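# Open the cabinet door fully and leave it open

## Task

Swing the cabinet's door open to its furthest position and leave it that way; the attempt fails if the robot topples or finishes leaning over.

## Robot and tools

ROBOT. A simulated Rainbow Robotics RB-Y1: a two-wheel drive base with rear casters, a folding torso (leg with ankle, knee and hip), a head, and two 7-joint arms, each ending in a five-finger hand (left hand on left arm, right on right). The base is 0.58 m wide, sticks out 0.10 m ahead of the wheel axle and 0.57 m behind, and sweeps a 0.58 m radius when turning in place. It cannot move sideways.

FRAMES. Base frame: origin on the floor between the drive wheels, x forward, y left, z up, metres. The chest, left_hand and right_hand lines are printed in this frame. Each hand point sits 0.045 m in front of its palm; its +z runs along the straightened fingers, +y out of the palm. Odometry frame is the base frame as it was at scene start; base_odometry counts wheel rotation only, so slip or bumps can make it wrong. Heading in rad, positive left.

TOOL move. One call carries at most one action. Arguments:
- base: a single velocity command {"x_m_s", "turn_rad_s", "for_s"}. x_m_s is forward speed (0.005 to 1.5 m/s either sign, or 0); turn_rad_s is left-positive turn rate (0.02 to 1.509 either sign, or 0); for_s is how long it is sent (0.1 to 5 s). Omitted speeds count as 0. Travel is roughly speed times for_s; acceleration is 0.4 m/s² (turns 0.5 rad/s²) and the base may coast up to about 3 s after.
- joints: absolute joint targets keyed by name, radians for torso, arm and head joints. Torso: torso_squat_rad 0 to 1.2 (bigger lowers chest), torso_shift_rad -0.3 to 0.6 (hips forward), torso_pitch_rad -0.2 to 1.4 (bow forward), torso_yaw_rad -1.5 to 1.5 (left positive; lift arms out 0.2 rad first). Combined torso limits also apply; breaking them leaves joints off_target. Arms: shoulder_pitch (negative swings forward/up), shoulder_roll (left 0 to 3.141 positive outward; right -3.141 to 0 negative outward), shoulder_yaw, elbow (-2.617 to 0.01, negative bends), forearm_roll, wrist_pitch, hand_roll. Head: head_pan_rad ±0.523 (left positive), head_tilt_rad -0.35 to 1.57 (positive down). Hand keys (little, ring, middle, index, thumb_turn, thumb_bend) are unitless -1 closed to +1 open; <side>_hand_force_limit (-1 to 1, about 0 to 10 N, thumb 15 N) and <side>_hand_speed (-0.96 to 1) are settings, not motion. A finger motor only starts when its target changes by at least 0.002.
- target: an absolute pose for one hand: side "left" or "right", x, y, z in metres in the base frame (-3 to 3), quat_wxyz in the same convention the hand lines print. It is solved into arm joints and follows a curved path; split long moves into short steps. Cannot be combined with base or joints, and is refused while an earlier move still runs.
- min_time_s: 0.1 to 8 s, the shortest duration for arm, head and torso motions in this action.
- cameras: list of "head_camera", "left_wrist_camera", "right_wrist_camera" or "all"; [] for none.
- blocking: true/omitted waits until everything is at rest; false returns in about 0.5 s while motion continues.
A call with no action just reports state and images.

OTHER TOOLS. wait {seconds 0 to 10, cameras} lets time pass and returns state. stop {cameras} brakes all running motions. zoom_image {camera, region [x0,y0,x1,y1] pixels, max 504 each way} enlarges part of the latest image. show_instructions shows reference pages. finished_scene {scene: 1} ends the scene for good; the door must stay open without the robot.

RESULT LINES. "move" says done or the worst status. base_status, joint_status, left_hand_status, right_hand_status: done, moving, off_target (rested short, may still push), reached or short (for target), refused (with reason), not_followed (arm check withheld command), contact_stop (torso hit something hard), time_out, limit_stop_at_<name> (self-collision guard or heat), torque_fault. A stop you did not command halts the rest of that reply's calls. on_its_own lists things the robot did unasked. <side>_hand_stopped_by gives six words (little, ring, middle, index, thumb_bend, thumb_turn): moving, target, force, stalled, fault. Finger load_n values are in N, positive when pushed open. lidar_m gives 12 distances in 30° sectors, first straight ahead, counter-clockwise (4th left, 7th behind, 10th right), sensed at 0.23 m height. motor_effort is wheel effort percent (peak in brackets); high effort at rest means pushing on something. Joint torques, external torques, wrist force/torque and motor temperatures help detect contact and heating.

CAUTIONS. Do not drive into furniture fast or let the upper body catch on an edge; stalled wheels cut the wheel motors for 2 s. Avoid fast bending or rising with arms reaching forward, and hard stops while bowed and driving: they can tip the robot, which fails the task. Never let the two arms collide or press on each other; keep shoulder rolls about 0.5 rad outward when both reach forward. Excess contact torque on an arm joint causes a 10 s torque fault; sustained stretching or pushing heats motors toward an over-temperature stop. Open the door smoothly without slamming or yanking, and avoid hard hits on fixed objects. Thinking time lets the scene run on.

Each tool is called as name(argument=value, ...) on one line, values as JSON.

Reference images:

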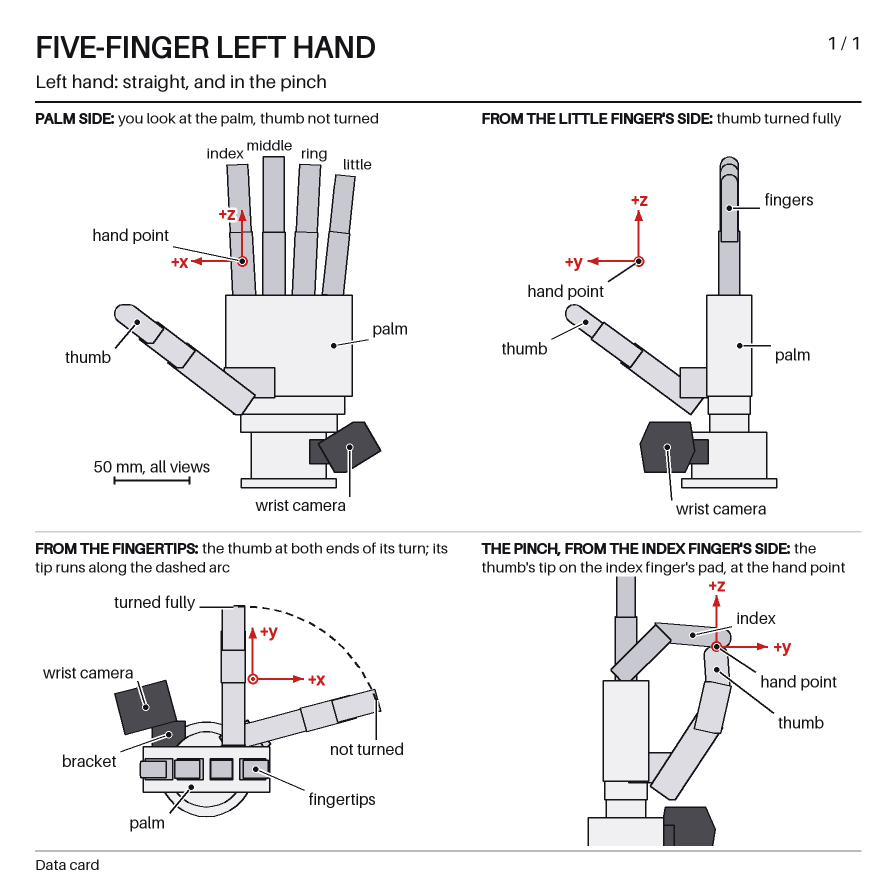

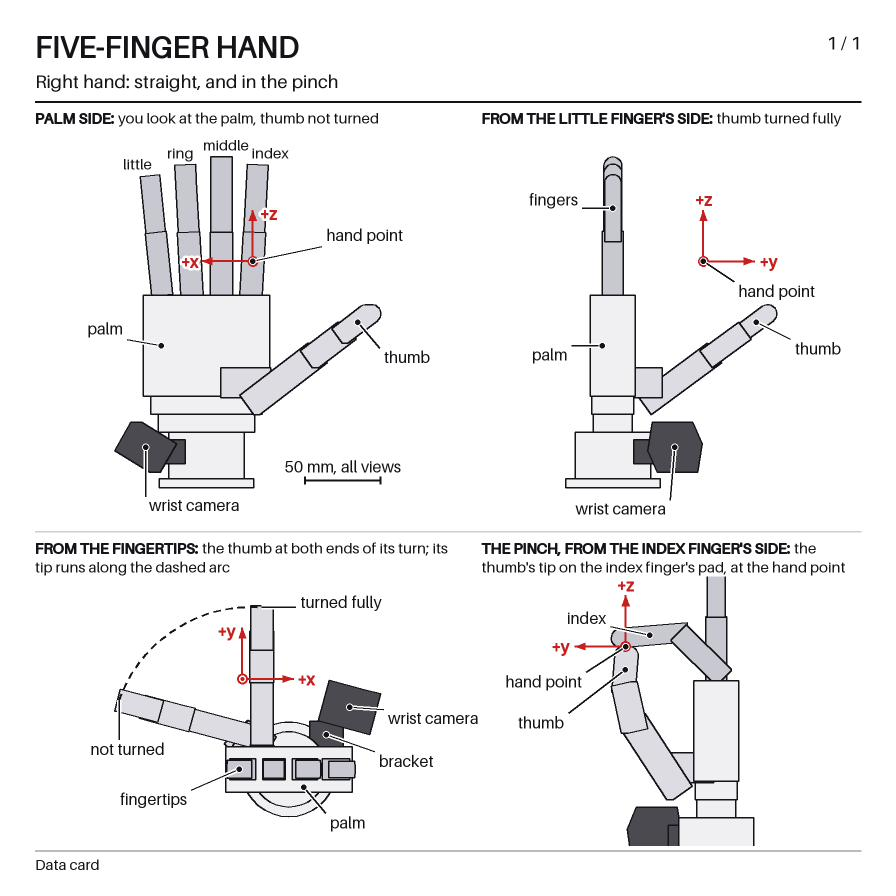

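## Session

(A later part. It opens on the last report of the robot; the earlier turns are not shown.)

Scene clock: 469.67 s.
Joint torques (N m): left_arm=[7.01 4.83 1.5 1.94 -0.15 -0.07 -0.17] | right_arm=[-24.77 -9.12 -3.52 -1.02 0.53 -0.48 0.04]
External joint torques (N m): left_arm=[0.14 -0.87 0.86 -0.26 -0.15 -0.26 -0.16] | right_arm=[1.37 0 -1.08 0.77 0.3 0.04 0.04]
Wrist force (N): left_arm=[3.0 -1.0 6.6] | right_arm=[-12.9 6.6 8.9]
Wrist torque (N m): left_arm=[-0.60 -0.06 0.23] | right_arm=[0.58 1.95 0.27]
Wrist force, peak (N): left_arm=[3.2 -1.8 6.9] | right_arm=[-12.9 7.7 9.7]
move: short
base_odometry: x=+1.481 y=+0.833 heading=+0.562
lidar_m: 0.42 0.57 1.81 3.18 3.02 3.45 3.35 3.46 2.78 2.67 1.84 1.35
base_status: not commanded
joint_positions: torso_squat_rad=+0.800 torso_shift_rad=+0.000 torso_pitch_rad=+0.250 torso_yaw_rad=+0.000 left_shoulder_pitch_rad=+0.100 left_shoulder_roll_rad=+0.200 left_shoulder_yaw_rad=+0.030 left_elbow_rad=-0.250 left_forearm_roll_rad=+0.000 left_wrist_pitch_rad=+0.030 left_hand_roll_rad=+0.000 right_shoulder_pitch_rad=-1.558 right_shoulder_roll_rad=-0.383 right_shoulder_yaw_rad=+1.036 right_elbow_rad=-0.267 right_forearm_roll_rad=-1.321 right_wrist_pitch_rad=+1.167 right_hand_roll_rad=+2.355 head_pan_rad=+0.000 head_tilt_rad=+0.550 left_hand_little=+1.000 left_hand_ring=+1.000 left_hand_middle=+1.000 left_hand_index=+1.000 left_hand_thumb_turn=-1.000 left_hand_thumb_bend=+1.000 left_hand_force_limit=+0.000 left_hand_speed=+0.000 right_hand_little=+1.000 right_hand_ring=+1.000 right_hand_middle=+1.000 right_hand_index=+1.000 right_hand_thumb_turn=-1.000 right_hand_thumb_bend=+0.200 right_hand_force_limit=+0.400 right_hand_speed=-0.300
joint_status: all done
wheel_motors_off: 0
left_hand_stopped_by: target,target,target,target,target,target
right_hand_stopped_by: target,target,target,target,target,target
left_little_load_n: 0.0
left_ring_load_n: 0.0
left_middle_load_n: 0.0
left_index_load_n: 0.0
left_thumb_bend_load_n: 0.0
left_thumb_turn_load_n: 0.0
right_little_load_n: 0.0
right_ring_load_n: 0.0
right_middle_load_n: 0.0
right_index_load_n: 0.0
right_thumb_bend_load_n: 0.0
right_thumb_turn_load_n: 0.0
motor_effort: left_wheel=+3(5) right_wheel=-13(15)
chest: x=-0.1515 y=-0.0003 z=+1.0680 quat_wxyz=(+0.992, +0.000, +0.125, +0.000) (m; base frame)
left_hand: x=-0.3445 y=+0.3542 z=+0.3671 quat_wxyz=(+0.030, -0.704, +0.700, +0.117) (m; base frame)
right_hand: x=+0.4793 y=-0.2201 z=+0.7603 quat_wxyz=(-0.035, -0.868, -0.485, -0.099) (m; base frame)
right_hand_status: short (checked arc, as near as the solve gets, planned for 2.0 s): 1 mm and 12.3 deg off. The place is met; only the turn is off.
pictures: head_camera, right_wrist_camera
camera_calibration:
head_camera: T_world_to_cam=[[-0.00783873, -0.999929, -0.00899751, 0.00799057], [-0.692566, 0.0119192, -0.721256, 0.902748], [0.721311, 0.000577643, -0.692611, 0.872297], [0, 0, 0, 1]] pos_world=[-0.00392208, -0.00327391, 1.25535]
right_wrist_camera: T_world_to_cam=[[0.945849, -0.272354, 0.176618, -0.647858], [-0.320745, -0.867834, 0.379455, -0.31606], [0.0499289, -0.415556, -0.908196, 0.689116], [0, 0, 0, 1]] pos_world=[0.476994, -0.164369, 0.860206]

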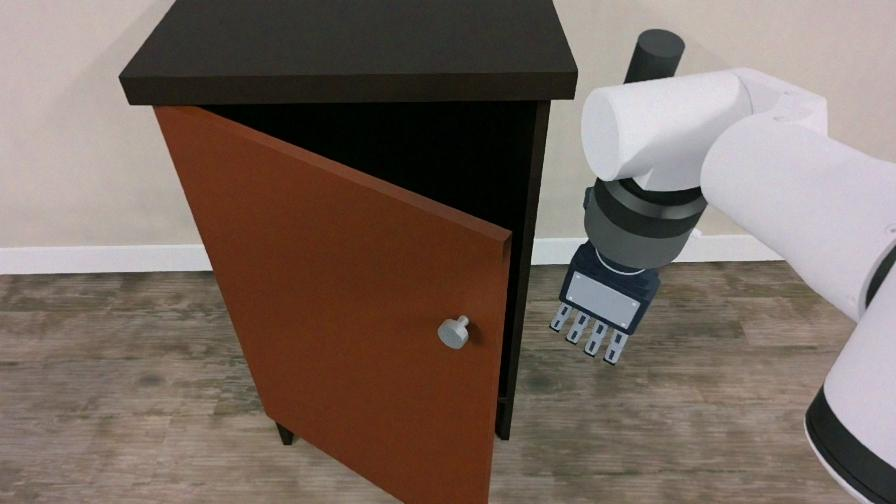

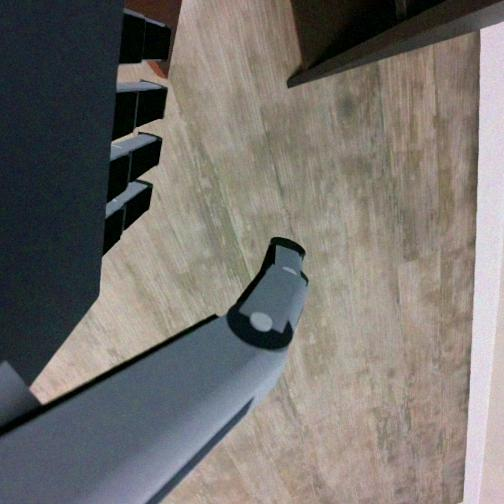

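move(target={"side": "right", "x": 0.36, "y": -0.22, "z": 0.76, "quat_wxyz": [0, 0.8845, 0.4666, 0]}, min_time_s=1.5)

move(base={"x_m_s": 0.12, "for_s": 1.0}, cameras=["head_camera"])

move(target={"side": "right", "x": 0.40, "y": -0.17, "z": 0.76, "quat_wxyz": [0, 0.8845, 0.4666, 0]}, min_time_s=1.5, cameras=["right_wrist_camera", "head_camera"])

Scene clock: 486.00 s.
Joint torques (N m): left_arm=[6.77 4.9 1.1 1.87 -0.15 -0.12 -0.17] | right_arm=[-21.39 -9.1 -9.57 -3.06 0.47 0.07 0.09]
External joint torques (N m): left_arm=[-0.1 -0.8 0.46 -0.32 -0.15 -0.32 -0.17] | right_arm=[1.54 -0.01 -0.81 -0.85 0.25 0.13 0.09]
Wrist force (N): left_arm=[3.0 -0.9 6.0] | right_arm=[-11.6 7.0 9.3]
Wrist torque (N m): left_arm=[-0.54 -0.06 0.25] | right_arm=[0.58 1.76 0.15]
Wrist force, peak (N): left_arm=[3.5 -1.1 7.3] | right_arm=[-13.3 7.7 9.4]
move: done
base_odometry: x=+1.481 y=+0.833 heading=+0.562
lidar_m: 0.42 0.57 1.81 3.19 3.02 3.45 3.34 3.47 2.77 2.67 1.84 1.34
base_status: not commanded
joint_positions: torso_squat_rad=+0.800 torso_shift_rad=+0.000 torso_pitch_rad=+0.250 torso_yaw_rad=+0.000 left_shoulder_pitch_rad=+0.100 left_shoulder_roll_rad=+0.200 left_shoulder_yaw_rad=+0.030 left_elbow_rad=-0.250 left_forearm_roll_rad=+0.000 left_wrist_pitch_rad=+0.030 left_hand_roll_rad=+0.000 right_shoulder_pitch_rad=-1.350 right_shoulder_roll_rad=-0.735 right_shoulder_yaw_rad=+1.034 right_elbow_rad=-1.184 right_forearm_roll_rad=-1.297 right_wrist_pitch_rad=+1.484 right_hand_roll_rad=+1.805 head_pan_rad=+0.000 head_tilt_rad=+0.550 left_hand_little=+1.000 left_hand_ring=+1.000 left_hand_middle=+1.000 left_hand_index=+1.000 left_hand_thumb_turn=-1.000 left_hand_thumb_bend=+1.000 left_hand_force_limit=+0.000 left_hand_speed=+0.000 right_hand_little=+1.000 right_hand_ring=+1.000 right_hand_middle=+1.000 right_hand_index=+1.000 right_hand_thumb_turn=-1.000 right_hand_thumb_bend=+0.200 right_hand_force_limit=+0.400 right_hand_speed=-0.300
joint_status: all done
wheel_motors_off: 0
left_hand_stopped_by: target,target,target,target,target,target
right_hand_stopped_by: target,target,target,target,target,target
left_little_load_n: 0.0
left_ring_load_n: 0.0
left_middle_load_n: 0.0
left_index_load_n: 0.0
left_thumb_bend_load_n: 0.0
left_thumb_turn_load_n: 0.0
right_little_load_n: 0.0
right_ring_load_n: 0.0
right_middle_load_n: 0.0
right_index_load_n: 0.0
right_thumb_bend_load_n: 0.0
right_thumb_turn_load_n: 0.0
motor_effort: left_wheel=+2(5) right_wheel=-13(14)
chest: x=-0.1515 y=-0.0003 z=+1.0680 quat_wxyz=(+0.992, +0.000, +0.125, +0.000) (m; base frame)
left_hand: x=-0.3445 y=+0.3542 z=+0.3671 quat_wxyz=(+0.030, -0.704, +0.700, +0.117) (m; base frame)
right_hand: x=+0.3600 y=-0.2200 z=+0.7602 quat_wxyz=(+0.000, -0.884, -0.467, +0.001) (m; base frame)
right_hand_status: reached (checked arc, planned for 1.5 s): 0 mm and 0.1 deg off.
pictures: none

Scene clock: 487.90 s.
Joint torques (N m): left_arm=[7.51 4.82 1.32 1.84 -0.18 -0.18 -0.19] | right_arm=[-20.92 -9.22 -10.05 -2.43 0.38 0.11 -0.07]
External joint torques (N m): left_arm=[0.63 -0.88 0.68 -0.36 -0.17 -0.37 -0.18] | right_arm=[2 -0.14 -1.29 -0.21 0.15 0.17 -0.07]
Wrist force (N): left_arm=[3.1 -1.8 6.6] | right_arm=[-11.4 7.0 8.6]
Wrist torque (N m): left_arm=[-0.73 -0.05 0.25] | right_arm=[0.64 1.79 0.16]
Wrist force, peak (N): left_arm=[4.2 -1.1 6.6] | right_arm=[-12.3 7.8 8.8]
move: done
base_odometry: x=+1.582 y=+0.897 heading=+0.564
lidar_m: 0.30 0.42 1.64 3.18 3.08 3.57 3.46 3.59 2.77 2.67 1.67 1.21
base_status: done (sent for 1 of 1 s)
joint_positions: torso_squat_rad=+0.800 torso_shift_rad=+0.000 torso_pitch_rad=+0.250 torso_yaw_rad=+0.000 left_shoulder_pitch_rad=+0.100 left_shoulder_roll_rad=+0.200 left_shoulder_yaw_rad=+0.030 left_elbow_rad=-0.250 left_forearm_roll_rad=+0.000 left_wrist_pitch_rad=+0.030 left_hand_roll_rad=+0.000 right_shoulder_pitch_rad=-1.350 right_shoulder_roll_rad=-0.735 right_shoulder_yaw_rad=+1.034 right_elbow_rad=-1.184 right_forearm_roll_rad=-1.297 right_wrist_pitch_rad=+1.484 right_hand_roll_rad=+1.805 head_pan_rad=+0.000 head_tilt_rad=+0.550 left_hand_little=+1.000 left_hand_ring=+1.000 left_hand_middle=+1.000 left_hand_index=+1.000 left_hand_thumb_turn=-1.000 left_hand_thumb_bend=+1.000 left_hand_force_limit=+0.000 left_hand_speed=+0.000 right_hand_little=+1.000 right_hand_ring=+1.000 right_hand_middle=+1.000 right_hand_index=+1.000 right_hand_thumb_turn=-1.000 right_hand_thumb_bend=+0.200 right_hand_force_limit=+0.400 right_hand_speed=-0.300
joint_status: not commanded
wheel_motors_off: 0
left_hand_stopped_by: target,target,target,target,target,target
right_hand_stopped_by: target,target,target,target,target,target
left_little_load_n: 0.0
left_ring_load_n: 0.0
left_middle_load_n: 0.0
left_index_load_n: 0.0
left_thumb_bend_load_n: 0.0
left_thumb_turn_load_n: 0.0
right_little_load_n: 0.0
right_ring_load_n: 0.0
right_middle_load_n: 0.0
right_index_load_n: 0.0
right_thumb_bend_load_n: 0.0
right_thumb_turn_load_n: 0.0
motor_effort: left_wheel=+8(23) right_wheel=-12(41)
chest: x=-0.1515 y=-0.0003 z=+1.0680 quat_wxyz=(+0.992, +0.000, +0.125, +0.000) (m; base frame)
left_hand: x=-0.3444 y=+0.3542 z=+0.3671 quat_wxyz=(+0.030, -0.704, +0.700, +0.117) (m; base frame)
right_hand: x=+0.3600 y=-0.2199 z=+0.7601 quat_wxyz=(+0.000, -0.884, -0.467, +0.001) (m; base frame)
pictures: head_camera
camera_calibration:
head_camera: T_world_to_cam=[[-0.00784008, -0.999929, -0.00899642, 0.0079892], [-0.692668, 0.0119193, -0.721158, 0.902625], [0.721214, 0.000577602, -0.692713, 0.872425], [0, 0, 0, 1]] pos_world=[-0.00392247, -0.00327391, 1.25535]

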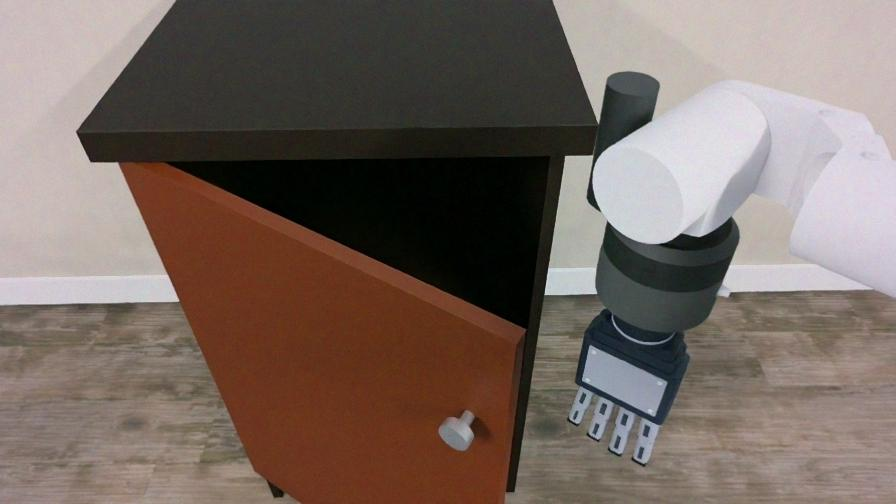

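Scene clock: 489.73 s.
Joint torques (N m): left_arm=[7.36 4.59 1.19 1.89 -0.11 -0.07 -0.14] | right_arm=[-24.33 -8.13 -4.35 -1.39 0.62 -0.23 0.31]
External joint torques (N m): left_arm=[0.48 -1.1 0.55 -0.31 -0.1 -0.26 -0.13] | right_arm=[0.82 0.16 1.62 0.88 0.39 -0.15 0.31]
Wrist force (N): left_arm=[3.4 -1.6 6.4] | right_arm=[-12.2 7.1 8.9]
Wrist torque (N m): left_arm=[-0.67 -0.16 0.30] | right_arm=[0.68 1.87 0.23]
Wrist force, peak (N): left_arm=[4.0 -1.4 6.9] | right_arm=[-12.3 7.7 9.4]
move: done
base_odometry: x=+1.582 y=+0.897 heading=+0.564
lidar_m: 0.30 0.42 1.65 3.18 3.08 3.57 3.46 3.59 2.77 2.67 1.67 1.22
base_status: not commanded
joint_positions: torso_squat_rad=+0.800 torso_shift_rad=+0.000 torso_pitch_rad=+0.250 torso_yaw_rad=+0.000 left_shoulder_pitch_rad=+0.100 left_shoulder_roll_rad=+0.200 left_shoulder_yaw_rad=+0.030 left_elbow_rad=-0.250 left_forearm_roll_rad=+0.000 left_wrist_pitch_rad=+0.030 left_hand_roll_rad=+0.000 right_shoulder_pitch_rad=-1.499 right_shoulder_roll_rad=-0.463 right_shoulder_yaw_rad=+1.041 right_elbow_rad=-0.724 right_forearm_roll_rad=-1.281 right_wrist_pitch_rad=+1.448 right_hand_roll_rad=+1.958 head_pan_rad=+0.000 head_tilt_rad=+0.550 left_hand_little=+1.000 left_hand_ring=+1.000 left_hand_middle=+1.000 left_hand_index=+1.000 left_hand_thumb_turn=-1.000 left_hand_thumb_bend=+1.000 left_hand_force_limit=+0.000 left_hand_speed=+0.000 right_hand_little=+1.000 right_hand_ring=+1.000 right_hand_middle=+1.000 right_hand_index=+1.000 right_hand_thumb_turn=-1.000 right_hand_thumb_bend=+0.200 right_hand_force_limit=+0.400 right_hand_speed=-0.300
joint_status: all done
wheel_motors_off: 0
left_hand_stopped_by: target,target,target,target,target,target
right_hand_stopped_by: target,target,target,target,target,target
left_little_load_n: 0.0
left_ring_load_n: 0.0
left_middle_load_n: 0.0
left_index_load_n: 0.0
left_thumb_bend_load_n: 0.0
left_thumb_turn_load_n: 0.0
right_little_load_n: 0.0
right_ring_load_n: 0.0
right_middle_load_n: 0.0
right_index_load_n: 0.0
right_thumb_bend_load_n: 0.0
right_thumb_turn_load_n: 0.0
motor_effort: left_wheel=+10(11) right_wheel=-12(13)
chest: x=-0.1515 y=-0.0003 z=+1.0680 quat_wxyz=(+0.992, +0.000, +0.125, +0.000) (m; base frame)
left_hand: x=-0.3444 y=+0.3542 z=+0.3671 quat_wxyz=(+0.030, -0.704, +0.700, +0.117) (m; base frame)
right_hand: x=+0.3991 y=-0.1700 z=+0.7602 quat_wxyz=(-0.001, -0.884, -0.467, -0.004) (m; base frame)
right_hand_status: reached (checked arc, planned for 1.5 s): 1 mm and 0.5 deg off.
pictures: head_camera, right_wrist_camera
camera_calibration:
head_camera: T_world_to_cam=[[-0.00784008, -0.999929, -0.00899642, 0.0079892], [-0.692668, 0.0119193, -0.721158, 0.902625], [0.721214, 0.000577602, -0.692713, 0.872425], [0, 0, 0, 1]] pos_world=[-0.00392247, -0.00327391, 1.25535]
right_wrist_camera: T_world_to_cam=[[0.949224, -0.314566, -0.00469735, -0.429047], [-0.276814, -0.842212, 0.462659, -0.374634], [-0.149493, -0.437867, -0.886524, 0.773161], [0, 0, 0, 1]] pos_world=[0.41914, -0.111943, 0.856738]

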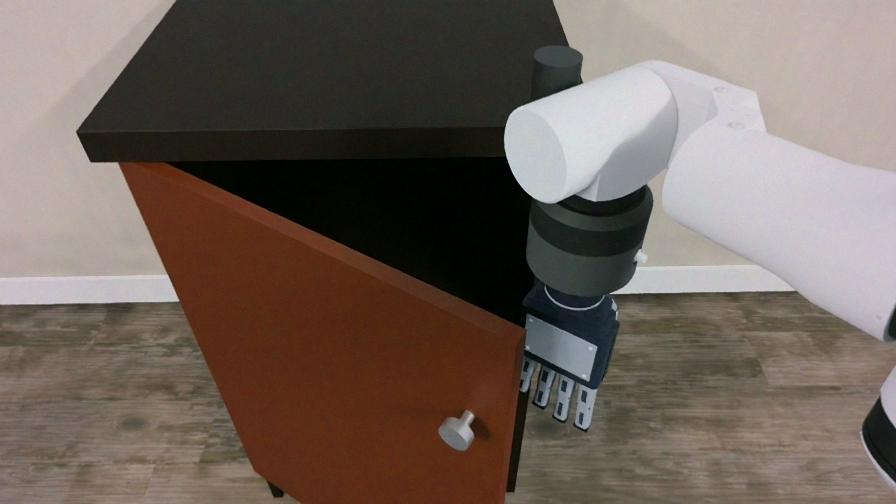

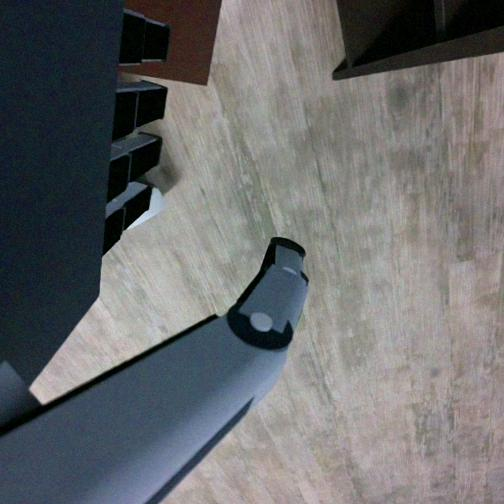

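move(target={"side": "right", "x": 0.44, "y": -0.10, "z": 0.76, "quat_wxyz": [0, 0.8845, 0.4666, 0]}, min_time_s=1.5, cameras=["right_wrist_camera", "head_camera"])

Scene clock: 512.10 s.
Joint torques (N m): left_arm=[7.73 4.76 1.46 2.06 -0.19 -0.12 -0.17] | right_arm=[-24.65 -7.4 -3.58 -1.52 0.59 -0.46 0.27]
External joint torques (N m): left_arm=[0.85 -0.94 0.82 -0.13 -0.18 -0.31 -0.16] | right_arm=[1.01 0.41 -1.22 0.82 0.35 -0.06 0.27]
Wrist force (N): left_arm=[3.2 -2.0 6.7] | right_arm=[-11.9 7.3 9.2]
Wrist torque (N m): left_arm=[-0.74 -0.11 0.23] | right_arm=[0.70 1.78 0.36]
Wrist force, peak (N): left_arm=[3.2 -1.8 7.2] | right_arm=[-12.7 8.2 9.5]
move: short
base_odometry: x=+1.582 y=+0.897 heading=+0.564
lidar_m: 0.30 0.42 1.64 3.18 3.08 3.57 3.46 3.60 2.77 2.67 1.68 1.22
base_status: not commanded
joint_positions: torso_squat_rad=+0.800 torso_shift_rad=+0.000 torso_pitch_rad=+0.250 torso_yaw_rad=+0.000 left_shoulder_pitch_rad=+0.100 left_shoulder_roll_rad=+0.200 left_shoulder_yaw_rad=+0.030 left_elbow_rad=-0.250 left_forearm_roll_rad=+0.000 left_wrist_pitch_rad=+0.030 left_hand_roll_rad=+0.000 right_shoulder_pitch_rad=-1.633 right_shoulder_roll_rad=-0.178 right_shoulder_yaw_rad=+1.018 right_elbow_rad=-0.267 right_forearm_roll_rad=-1.261 right_wrist_pitch_rad=+1.244 right_hand_roll_rad=+2.125 head_pan_rad=+0.000 head_tilt_rad=+0.550 left_hand_little=+1.000 left_hand_ring=+1.000 left_hand_middle=+1.000 left_hand_index=+1.000 left_hand_thumb_turn=-1.000 left_hand_thumb_bend=+1.000 left_hand_force_limit=+0.000 left_hand_speed=+0.000 right_hand_little=+1.000 right_hand_ring=+1.000 right_hand_middle=+1.000 right_hand_index=+1.000 right_hand_thumb_turn=-1.000 right_hand_thumb_bend=+0.200 right_hand_force_limit=+0.400 right_hand_speed=-0.300
joint_status: all done
wheel_motors_off: 0
left_hand_stopped_by: target,target,target,target,target,target
right_hand_stopped_by: target,target,target,target,target,target
left_little_load_n: 0.0
left_ring_load_n: 0.0
left_middle_load_n: 0.0
left_index_load_n: 0.0
left_thumb_bend_load_n: 0.0
left_thumb_turn_load_n: 0.0
right_little_load_n: 0.0
right_ring_load_n: 0.0
right_middle_load_n: 0.0
right_index_load_n: 0.0
right_thumb_bend_load_n: 0.0
right_thumb_turn_load_n: 0.0
motor_effort: left_wheel=+8(11) right_wheel=-11(12)
chest: x=-0.1515 y=-0.0003 z=+1.0680 quat_wxyz=(+0.992, +0.000, +0.125, +0.000) (m; base frame)
left_hand: x=-0.3444 y=+0.3542 z=+0.3671 quat_wxyz=(+0.030, -0.704, +0.700, +0.117) (m; base frame)
right_hand: x=+0.4394 y=-0.1003 z=+0.7602 quat_wxyz=(-0.009, -0.873, -0.482, -0.076) (m; base frame)
right_hand_status: short (checked arc, as near as the solve gets, planned for 1.5 s): 1 mm and 9.0 deg off. The place is met; only the turn is off.
pictures: head_camera, right_wrist_camera
camera_calibration:
head_camera: T_world_to_cam=[[-0.00784008, -0.999929, -0.00899642, 0.0079892], [-0.692668, 0.0119193, -0.721158, 0.902625], [0.721214, 0.000577602, -0.692713, 0.872425], [0, 0, 0, 1]] pos_world=[-0.00392247, -0.00327391, 1.25535]
right_wrist_camera: T_world_to_cam=[[0.952983, -0.283085, 0.1081, -0.529553], [-0.302757, -0.874565, 0.37878, -0.232951], [-0.012686, -0.393699, -0.919152, 0.77877], [0, 0, 0, 1]] pos_world=[0.444007, -0.0470381, 0.86129]

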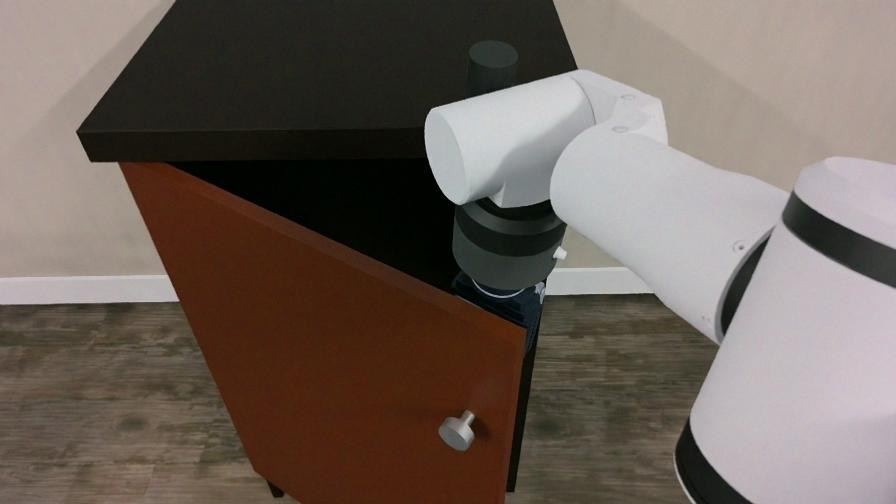

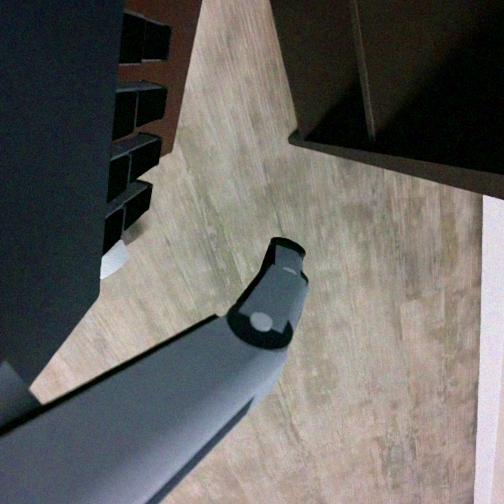

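move(target={"side": "right", "x": 0.385, "y": -0.045, "z": 0.76, "quat_wxyz": [0, 0.9026, 0.4305, 0]}, min_time_s=2, cameras=["head_camera"])

move(target={"side": "right", "x": 0.34, "y": -0.01, "z": 0.76, "quat_wxyz": [0, 0.9250, 0.38, 0]}, min_time_s=2, cameras=["right_wrist_camera", "head_camera"])

Scene clock: 521.97 s.
Joint torques (N m): left_arm=[7.5 4.65 1.33 1.98 -0.19 -0.02 -0.15] | right_arm=[-24.38 -5.66 -0.68 -1.93 0.55 0.3 -0.22]
External joint torques (N m): left_arm=[0.62 -1.04 0.69 -0.22 -0.18 -0.22 -0.14] | right_arm=[0.3 1.56 1.63 0.45 0.32 0.5 -0.22]
Wrist force (N): left_arm=[3.1 -1.6 6.2] | right_arm=[-12.2 7.1 9.5]
Wrist torque (N m): left_arm=[-0.64 -0.09 0.23] | right_arm=[0.56 1.83 0.16]
Wrist force, peak (N): left_arm=[3.4 -2.1 7.1] | right_arm=[-12.3 10.4 9.3]
move: short
base_odometry: x=+1.582 y=+0.897 heading=+0.564
lidar_m: 0.25 0.36 1.65 3.18 3.07 3.58 3.46 3.59 2.77 2.66 1.67 1.22
base_status: not commanded
joint_positions: torso_squat_rad=+0.800 torso_shift_rad=+0.000 torso_pitch_rad=+0.250 torso_yaw_rad=+0.000 left_shoulder_pitch_rad=+0.100 left_shoulder_roll_rad=+0.200 left_shoulder_yaw_rad=+0.030 left_elbow_rad=-0.250 left_forearm_roll_rad=+0.000 left_wrist_pitch_rad=+0.030 left_hand_roll_rad=+0.000 right_shoulder_pitch_rad=-1.679 right_shoulder_roll_rad=-0.056 right_shoulder_yaw_rad=+1.030 right_elbow_rad=-0.267 right_forearm_roll_rad=-1.259 right_wrist_pitch_rad=+1.342 right_hand_roll_rad=+1.891 head_pan_rad=+0.000 head_tilt_rad=+0.550 left_hand_little=+1.000 left_hand_ring=+1.000 left_hand_middle=+1.000 left_hand_index=+1.000 left_hand_thumb_turn=-1.000 left_hand_thumb_bend=+1.000 left_hand_force_limit=+0.000 left_hand_speed=+0.000 right_hand_little=+1.000 right_hand_ring=+1.000 right_hand_middle=+1.000 right_hand_index=+1.000 right_hand_thumb_turn=-1.000 right_hand_thumb_bend=+0.200 right_hand_force_limit=+0.400 right_hand_speed=-0.300
joint_status: all done
wheel_motors_off: 0
left_hand_stopped_by: target,target,target,target,target,target
right_hand_stopped_by: target,target,target,target,target,target
left_little_load_n: 0.0
left_ring_load_n: 0.0
left_middle_load_n: 0.0
left_index_load_n: 0.0
left_thumb_bend_load_n: 0.0
left_thumb_turn_load_n: 0.0
right_little_load_n: 0.0
right_ring_load_n: 0.0
right_middle_load_n: 0.0
right_index_load_n: 0.0
right_thumb_bend_load_n: 0.0
right_thumb_turn_load_n: 0.0
motor_effort: left_wheel=+8(11) right_wheel=-11(12)
chest: x=-0.1515 y=-0.0003 z=+1.0680 quat_wxyz=(+0.992, +0.000, +0.125, +0.000) (m; base frame)
left_hand: x=-0.3444 y=+0.3542 z=+0.3671 quat_wxyz=(+0.030, -0.704, +0.700, +0.117) (m; base frame)
right_hand: x=+0.3845 y=-0.0454 z=+0.7601 quat_wxyz=(+0.002, -0.899, -0.437, -0.032) (m; base frame)
right_hand_status: short (checked arc, as near as the solve gets, planned for 2.0 s): 1 mm and 3.8 deg off. The place is met; only the turn is off.
pictures: head_camera
camera_calibration:
head_camera: T_world_to_cam=[[-0.00784008, -0.999929, -0.00899642, 0.0079892], [-0.692668, 0.0119193, -0.721158, 0.902625], [0.721214, 0.000577602, -0.692713, 0.872425], [0, 0, 0, 1]] pos_world=[-0.00392247, -0.00327391, 1.25535]

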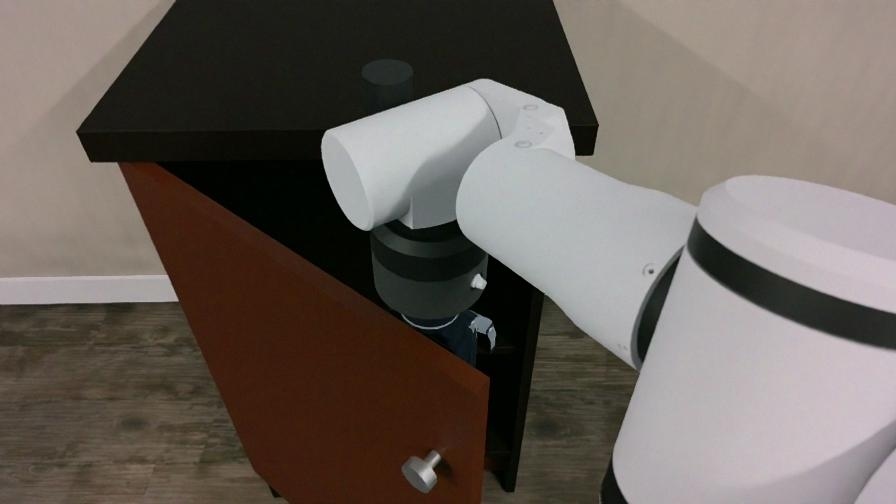

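Scene clock: 524.30 s.
Joint torques (N m): left_arm=[7.3 4.66 1.54 1.95 -0.19 -0.08 -0.16] | right_arm=[-23.4 -5.29 -1.21 -3.28 -0.11 0.62 -0.38]
External joint torques (N m): left_arm=[0.42 -1.03 0.9 -0.25 -0.19 -0.28 -0.15] | right_arm=[0.4 1.41 1.76 -0.96 -0.33 0.72 -0.38]
Wrist force (N): left_arm=[3.4 -1.1 6.8] | right_arm=[-11.7 7.6 9.6]
Wrist torque (N m): left_arm=[-0.62 -0.10 0.28] | right_arm=[0.68 1.76 0.25]
Wrist force, peak (N): left_arm=[4.1 -1.8 6.8] | right_arm=[-12.1 7.7 10.2]
move: done
base_odometry: x=+1.582 y=+0.897 heading=+0.564
lidar_m: 0.21 0.27 1.65 3.18 3.07 3.57 3.46 3.59 2.78 2.67 1.67 1.22
base_status: not commanded
joint_positions: torso_squat_rad=+0.800 torso_shift_rad=+0.000 torso_pitch_rad=+0.250 torso_yaw_rad=+0.000 left_shoulder_pitch_rad=+0.100 left_shoulder_roll_rad=+0.200 left_shoulder_yaw_rad=+0.030 left_elbow_rad=-0.250 left_forearm_roll_rad=+0.000 left_wrist_pitch_rad=+0.030 left_hand_roll_rad=+0.000 right_shoulder_pitch_rad=-1.688 right_shoulder_roll_rad=+0.000 right_shoulder_yaw_rad=+1.062 right_elbow_rad=-0.347 right_forearm_roll_rad=-1.269 right_wrist_pitch_rad=+1.402 right_hand_roll_rad=+1.633 head_pan_rad=+0.000 head_tilt_rad=+0.550 left_hand_little=+1.000 left_hand_ring=+1.000 left_hand_middle=+1.000 left_hand_index=+1.000 left_hand_thumb_turn=-1.000 left_hand_thumb_bend=+1.000 left_hand_force_limit=+0.000 left_hand_speed=+0.000 right_hand_little=+1.000 right_hand_ring=+1.000 right_hand_middle=+1.000 right_hand_index=+1.000 right_hand_thumb_turn=-1.000 right_hand_thumb_bend=+0.200 right_hand_force_limit=+0.400 right_hand_speed=-0.300
joint_status: all done
wheel_motors_off: 0
left_hand_stopped_by: target,target,target,target,target,target
right_hand_stopped_by: target,target,target,target,target,target
left_little_load_n: 0.0
left_ring_load_n: 0.0
left_middle_load_n: 0.0
left_index_load_n: 0.0
left_thumb_bend_load_n: 0.0
left_thumb_turn_load_n: 0.0
right_little_load_n: 0.0
right_ring_load_n: 0.0
right_middle_load_n: 0.0
right_index_load_n: 0.0
right_thumb_bend_load_n: 0.0
right_thumb_turn_load_n: 0.0
motor_effort: left_wheel=+8(11) right_wheel=-11(12)
chest: x=-0.1515 y=-0.0003 z=+1.0680 quat_wxyz=(+0.992, +0.000, +0.125, +0.000) (m; base frame)
left_hand: x=-0.3444 y=+0.3542 z=+0.3671 quat_wxyz=(+0.030, -0.704, +0.700, +0.117) (m; base frame)
right_hand: x=+0.3398 y=-0.0104 z=+0.7599 quat_wxyz=(+0.003, -0.924, -0.381, -0.007) (m; base frame)
right_hand_status: reached (checked arc, planned for 2.0 s): 0 mm and 0.9 deg off.
pictures: head_camera, right_wrist_camera
camera_calibration:
head_camera: T_world_to_cam=[[-0.00784008, -0.999929, -0.00899642, 0.0079892], [-0.692668, 0.0119193, -0.721158, 0.902625], [0.721214, 0.000577602, -0.692713, 0.872425], [0, 0, 0, 1]] pos_world=[-0.00392247, -0.00327391, 1.25535]
right_wrist_camera: T_world_to_cam=[[0.873117, -0.487466, -0.00662527, -0.296989], [-0.431594, -0.779219, 0.454471, -0.197097], [-0.226702, -0.393947, -0.890737, 0.863827], [0, 0, 0, 1]] pos_world=[0.370071, 0.0419477, 0.85705]

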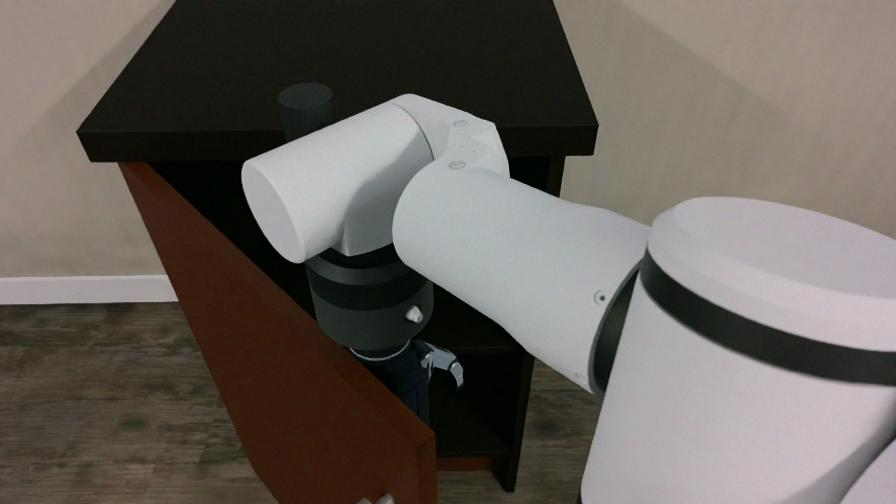

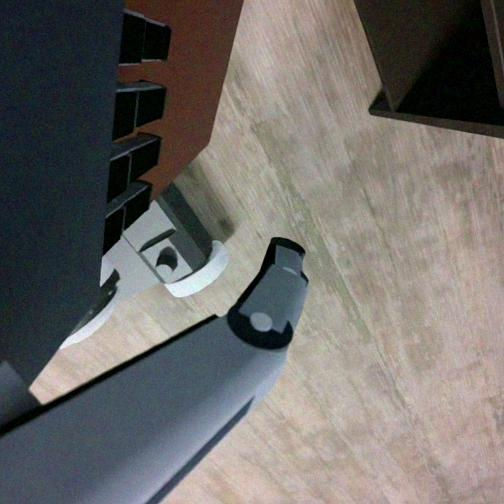

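move(base={"x_m_s": -0.08, "for_s": 1.3}, joints={"left_shoulder_roll_rad": 0.5, "left_elbow_rad": -0.6}, min_time_s=1.5, cameras=["head_camera", "right_wrist_camera"])

move(joints={"torso_yaw_rad": 0.35}, min_time_s=3, cameras=["head_camera", "right_wrist_camera"])

Scene clock: 554.63 s.
Joint torques (N m): left_arm=[3.57 11.54 4.05 -1.71 -0.14 -0.62 -0.2] | right_arm=[-22.38 -6.21 -1.63 -2.75 0.01 0.26 -0.13]
External joint torques (N m): left_arm=[0.18 -1.11 0.99 -0.73 -0.16 -0.21 -0.18] | right_arm=[1.42 0.49 1.34 -0.43 -0.21 0.35 -0.13]
Wrist force (N): left_arm=[4.6 0.2 5.8] | right_arm=[-11.8 7.1 8.6]
Wrist torque (N m): left_arm=[-0.46 -0.21 0.32] | right_arm=[0.63 1.86 0.23]
Wrist force, peak (N): left_arm=[3.3 -1.5 7.2] | right_arm=[-11.0 10.7 8.7]
move: done
base_odometry: x=+1.495 y=+0.841 heading=+0.563
lidar_m: 0.28 0.28 1.79 3.18 3.03 3.47 3.36 3.49 2.78 2.66 1.82 1.32
base_status: done (sent for 1.3 of 1.3 s)
joint_positions: torso_squat_rad=+0.800 torso_shift_rad=+0.000 torso_pitch_rad=+0.250 torso_yaw_rad=+0.000 left_shoulder_pitch_rad=+0.100 left_shoulder_roll_rad=+0.500 left_shoulder_yaw_rad=+0.030 left_elbow_rad=-0.600 left_forearm_roll_rad=+0.000 left_wrist_pitch_rad=+0.030 left_hand_roll_rad=+0.000 right_shoulder_pitch_rad=-1.689 right_shoulder_roll_rad=+0.000 right_shoulder_yaw_rad=+1.062 right_elbow_rad=-0.347 right_forearm_roll_rad=-1.270 right_wrist_pitch_rad=+1.402 right_hand_roll_rad=+1.633 head_pan_rad=+0.000 head_tilt_rad=+0.550 left_hand_little=+1.000 left_hand_ring=+1.000 left_hand_middle=+1.000 left_hand_index=+1.000 left_hand_thumb_turn=-1.000 left_hand_thumb_bend=+1.000 left_hand_force_limit=+0.000 left_hand_speed=+0.000 right_hand_little=+1.000 right_hand_ring=+1.000 right_hand_middle=+1.000 right_hand_index=+1.000 right_hand_thumb_turn=-1.000 right_hand_thumb_bend=+0.200 right_hand_force_limit=+0.400 right_hand_speed=-0.300
joint_status: all done
wheel_motors_off: 0
left_hand_stopped_by: target,target,target,target,target,target
right_hand_stopped_by: target,target,target,target,target,target
left_little_load_n: 0.0
left_ring_load_n: 0.0
left_middle_load_n: 0.0
left_index_load_n: 0.0
left_thumb_bend_load_n: 0.0
left_thumb_turn_load_n: 0.0
right_little_load_n: 0.0
right_ring_load_n: 0.0
right_middle_load_n: 0.0
right_index_load_n: 0.0
right_thumb_bend_load_n: 0.0
right_thumb_turn_load_n: 0.0
motor_effort: left_wheel=-7(28) right_wheel=-6(24)
chest: x=-0.1515 y=-0.0003 z=+1.0680 quat_wxyz=(+0.992, +0.000, +0.125, +0.000) (m; base frame)
left_hand: x=-0.1402 y=+0.5757 z=+0.4181 quat_wxyz=(+0.243, -0.623, +0.738, +0.089) (m; base frame)
right_hand: x=+0.3398 y=-0.0103 z=+0.7601 quat_wxyz=(+0.002, -0.924, -0.382, -0.007) (m; base frame)
pictures: head_camera, right_wrist_camera
camera_calibration:
head_camera: T_world_to_cam=[[-0.00783873, -0.999929, -0.00899751, 0.00798979], [-0.692566, 0.0119192, -0.721256, 0.902679], [0.721311, 0.000577643, -0.692611, 0.872369], [0, 0, 0, 1]] pos_world=[-0.00402208, -0.00327391, 1.25535]
right_wrist_camera: T_world_to_cam=[[0.873264, -0.487206, -0.00632909, -0.29721], [-0.4315, -0.779321, 0.454387, -0.196991], [-0.226312, -0.394069, -0.890782, 0.863984], [0, 0, 0, 1]] pos_world=[0.370071, 0.0421478, 0.85725]

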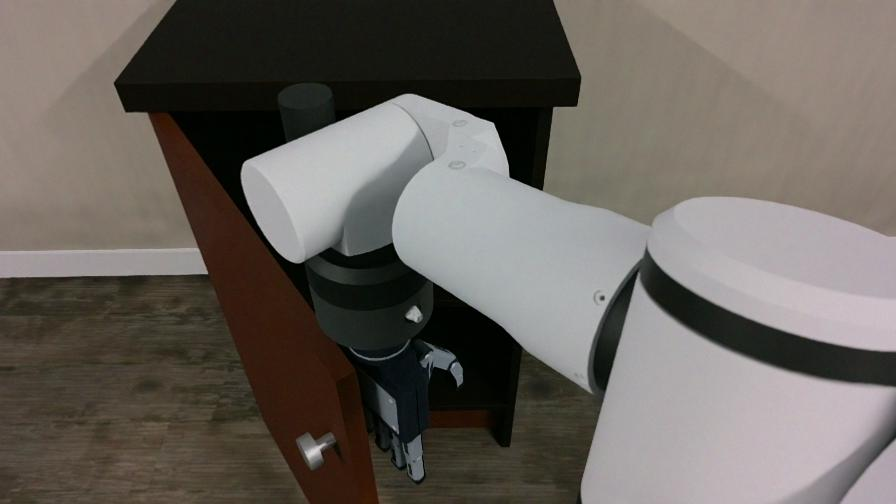

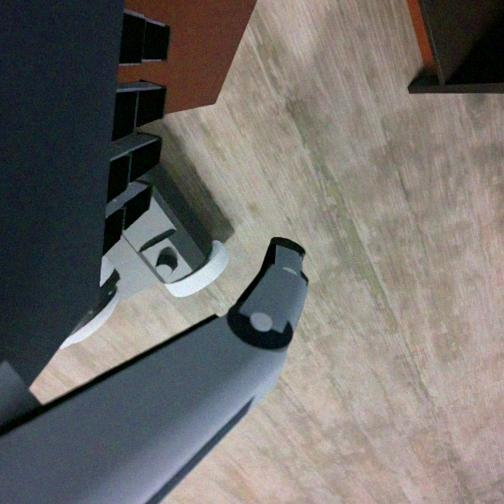

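Scene clock: 557.93 s.
Joint torques (N m): left_arm=[3.35 13.27 4.45 -1.51 -0.22 -0.59 -0.19] | right_arm=[-23.5 -4.01 -1.68 -3.25 -0.05 -0.1 -0.31]
External joint torques (N m): left_arm=[0.25 -1.4 0.92 -0.53 -0.23 -0.2 -0.17] | right_arm=[1 0.89 1.39 -0.3 -0.16 0.13 -0.31]
Wrist force (N): left_arm=[5.8 0.8 5.5] | right_arm=[-12.0 8.4 9.1]
Wrist torque (N m): left_arm=[-0.35 -0.33 0.37] | right_arm=[0.79 1.78 0.27]
Wrist force, peak (N): left_arm=[5.8 0.8 5.5] | right_arm=[-13.0 9.6 8.4]
move: done
base_odometry: x=+1.495 y=+0.841 heading=+0.563
lidar_m: 0.71 0.39 0.32 3.18 3.03 3.47 3.36 3.48 2.77 2.67 1.83 1.33
base_status: not commanded
joint_positions: torso_squat_rad=+0.800 torso_shift_rad=+0.000 torso_pitch_rad=+0.250 torso_yaw_rad=+0.350 left_shoulder_pitch_rad=+0.100 left_shoulder_roll_rad=+0.500 left_shoulder_yaw_rad=+0.030 left_elbow_rad=-0.600 left_forearm_roll_rad=+0.000 left_wrist_pitch_rad=+0.030 left_hand_roll_rad=+0.000 right_shoulder_pitch_rad=-1.689 right_shoulder_roll_rad=+0.000 right_shoulder_yaw_rad=+1.062 right_elbow_rad=-0.347 right_forearm_roll_rad=-1.270 right_wrist_pitch_rad=+1.402 right_hand_roll_rad=+1.633 head_pan_rad=+0.000 head_tilt_rad=+0.550 left_hand_little=+1.000 left_hand_ring=+1.000 left_hand_middle=+1.000 left_hand_index=+1.000 left_hand_thumb_turn=-1.000 left_hand_thumb_bend=+1.000 left_hand_force_limit=+0.000 left_hand_speed=+0.000 right_hand_little=+1.000 right_hand_ring=+1.000 right_hand_middle=+1.000 right_hand_index=+1.000 right_hand_thumb_turn=-1.000 right_hand_thumb_bend=+0.200 right_hand_force_limit=+0.400 right_hand_speed=-0.300
joint_status: all done
wheel_motors_off: 0
left_hand_stopped_by: target,target,target,target,target,target
right_hand_stopped_by: target,target,target,target,target,target
left_little_load_n: 0.0
left_ring_load_n: 0.0
left_middle_load_n: 0.0
left_index_load_n: 0.0
left_thumb_bend_load_n: 0.0
left_thumb_turn_load_n: 0.0
right_little_load_n: 0.0
right_ring_load_n: 0.0
right_middle_load_n: 0.0
right_index_load_n: 0.0
right_thumb_bend_load_n: 0.0
right_thumb_turn_load_n: 0.0
motor_effort: left_wheel=-6(8) right_wheel=-6(8)
chest: x=-0.1515 y=-0.0003 z=+1.0680 quat_wxyz=(+0.977, +0.022, +0.123, +0.173) (m; base frame)
left_hand: x=-0.3417 y=+0.5996 z=+0.4695 quat_wxyz=(+0.251, -0.728, +0.618, +0.161) (m; base frame)
right_hand: x=+0.3107 y=+0.1797 z=+0.7675 quat_wxyz=(+0.043, -0.846, -0.531, -0.023) (m; base frame)
pictures: head_camera, right_wrist_camera
camera_calibration:
head_camera: T_world_to_cam=[[0.324648, -0.941173, -0.0937869, 0.148952], [-0.667595, -0.157774, -0.727616, 0.913215], [0.670016, 0.298831, -0.679543, 0.850706], [0, 0, 0, 1]] pos_world=[-0.00868547, 0.0300542, 1.25653]
right_wrist_camera: T_world_to_cam=[[0.985349, -0.166928, -0.0349616, -0.249593], [-0.141335, -0.913953, 0.380413, -0.0741337], [-0.0954548, -0.369899, -0.924156, 0.919422], [0, 0, 0, 1]] pos_world=[0.323222, 0.230674, 0.869165]

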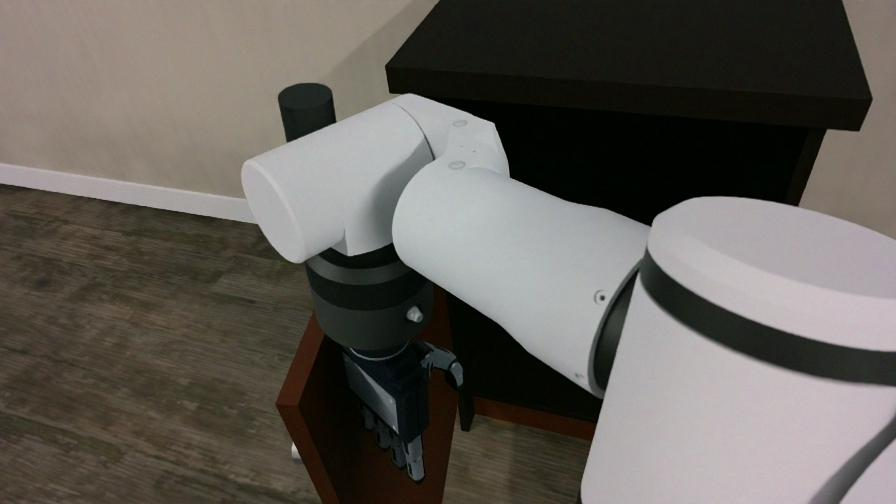

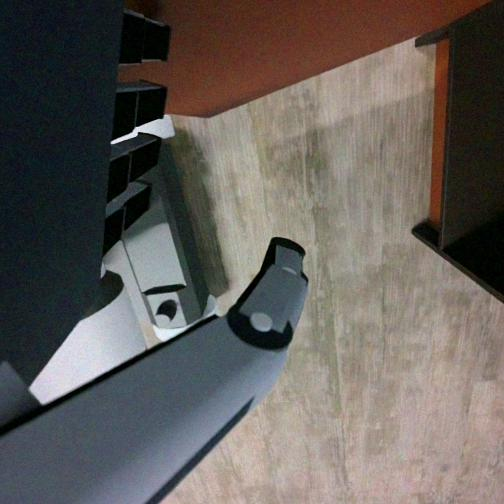

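move(joints={"torso_yaw_rad": 0.65}, min_time_s=3, cameras=["head_camera", "right_wrist_camera"])

Scene clock: 564.67 s.
Joint torques (N m): left_arm=[2.08 14.76 4.62 -1.79 -0.21 -0.58 -0.25] | right_arm=[-23.68 -2.81 -1.89 -3.81 -0.15 -0.19 -0.26]
External joint torques (N m): left_arm=[-0.13 -1.46 0.72 -0.58 -0.22 -0.15 -0.23] | right_arm=[1.29 1 1.24 -0.48 -0.21 0.19 -0.27]
Wrist force (N): left_arm=[5.2 0.5 5.3] | right_arm=[-12.2 7.7 8.9]
Wrist torque (N m): left_arm=[-0.42 -0.25 0.32] | right_arm=[0.72 1.78 0.24]
Wrist force, peak (N): left_arm=[5.8 0.1 5.8] | right_arm=[-13.6 8.5 9.4]
move: done
base_odometry: x=+1.495 y=+0.841 heading=+0.563
lidar_m: 0.71 0.54 0.44 3.18 3.03 3.47 3.35 3.48 2.76 2.67 1.82 1.33
base_status: not commanded
joint_positions: torso_squat_rad=+0.800 torso_shift_rad=+0.000 torso_pitch_rad=+0.250 torso_yaw_rad=+0.650 left_shoulder_pitch_rad=+0.100 left_shoulder_roll_rad=+0.500 left_shoulder_yaw_rad=+0.030 left_elbow_rad=-0.600 left_forearm_roll_rad=+0.000 left_wrist_pitch_rad=+0.030 left_hand_roll_rad=+0.000 right_shoulder_pitch_rad=-1.689 right_shoulder_roll_rad=+0.000 right_shoulder_yaw_rad=+1.062 right_elbow_rad=-0.347 right_forearm_roll_rad=-1.270 right_wrist_pitch_rad=+1.402 right_hand_roll_rad=+1.633 head_pan_rad=+0.000 head_tilt_rad=+0.550 left_hand_little=+1.000 left_hand_ring=+1.000 left_hand_middle=+1.000 left_hand_index=+1.000 left_hand_thumb_turn=-1.000 left_hand_thumb_bend=+1.000 left_hand_force_limit=+0.000 left_hand_speed=+0.000 right_hand_little=+1.000 right_hand_ring=+1.000 right_hand_middle=+1.000 right_hand_index=+1.000 right_hand_thumb_turn=-1.000 right_hand_thumb_bend=+0.200 right_hand_force_limit=+0.400 right_hand_speed=-0.300
joint_status: all done
wheel_motors_off: 0
left_hand_stopped_by: target,target,target,target,target,target
right_hand_stopped_by: target,target,target,target,target,target
left_little_load_n: 0.0
left_ring_load_n: 0.0
left_middle_load_n: 0.0
left_index_load_n: 0.0
left_thumb_bend_load_n: 0.0
left_thumb_turn_load_n: 0.0
right_little_load_n: 0.0
right_ring_load_n: 0.0
right_middle_load_n: 0.0
right_index_load_n: -0.5
right_thumb_bend_load_n: 0.0
right_thumb_turn_load_n: 0.0
motor_effort: left_wheel=-6(9) right_wheel=-4(7)
chest: x=-0.1515 y=-0.0003 z=+1.0680 quat_wxyz=(+0.940, +0.040, +0.118, +0.317) (m; base frame)
left_hand: x=-0.5119 y=+0.5621 z=+0.5130 quat_wxyz=(+0.252, -0.800, +0.499, +0.218) (m; base frame)
right_hand: x=+0.2365 y=+0.3260 z=+0.7865 quat_wxyz=(+0.078, -0.758, -0.647, -0.036) (m; base frame)
pictures: head_camera, right_wrist_camera
camera_calibration:
head_camera: T_world_to_cam=[[0.579553, -0.799299, -0.15887, 0.257061], [-0.602242, -0.288741, -0.744267, 0.94092], [0.549019, 0.527021, -0.648712, 0.799576], [0, 0, 0, 1]] pos_world=[-0.021301, 0.0557575, 1.25983]
right_wrist_camera: T_world_to_cam=[[0.991461, 0.125219, -0.036409, -0.246931], [0.130321, -0.941404, 0.311085, 0.0410747], [0.00467819, -0.313174, -0.949684, 0.961844], [0, 0, 0, 1]] pos_world=[0.23497, 0.370813, 0.89168]

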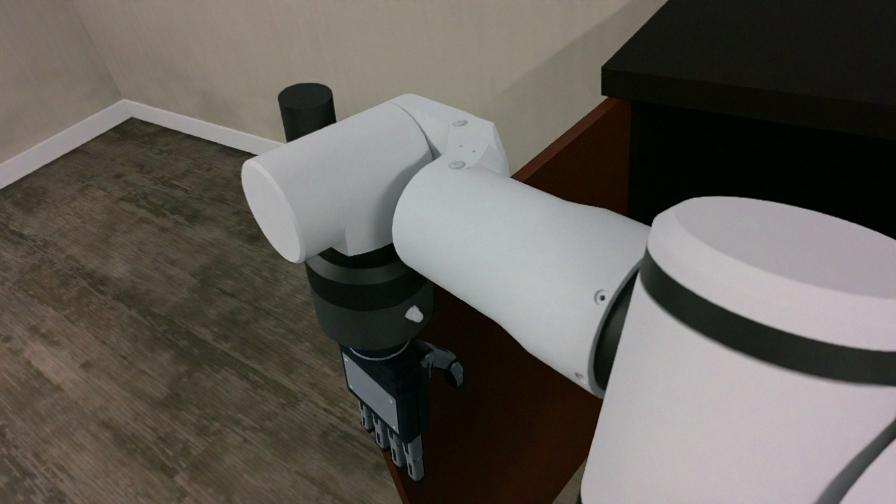

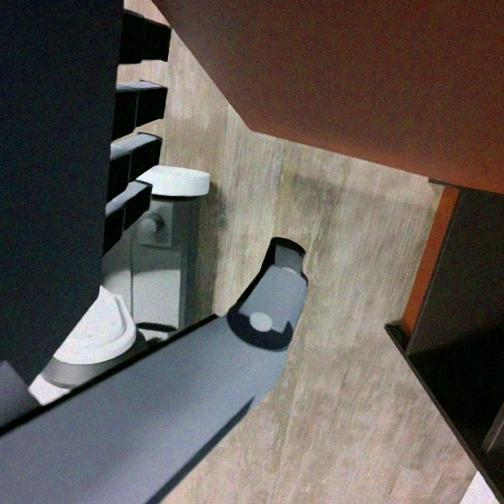

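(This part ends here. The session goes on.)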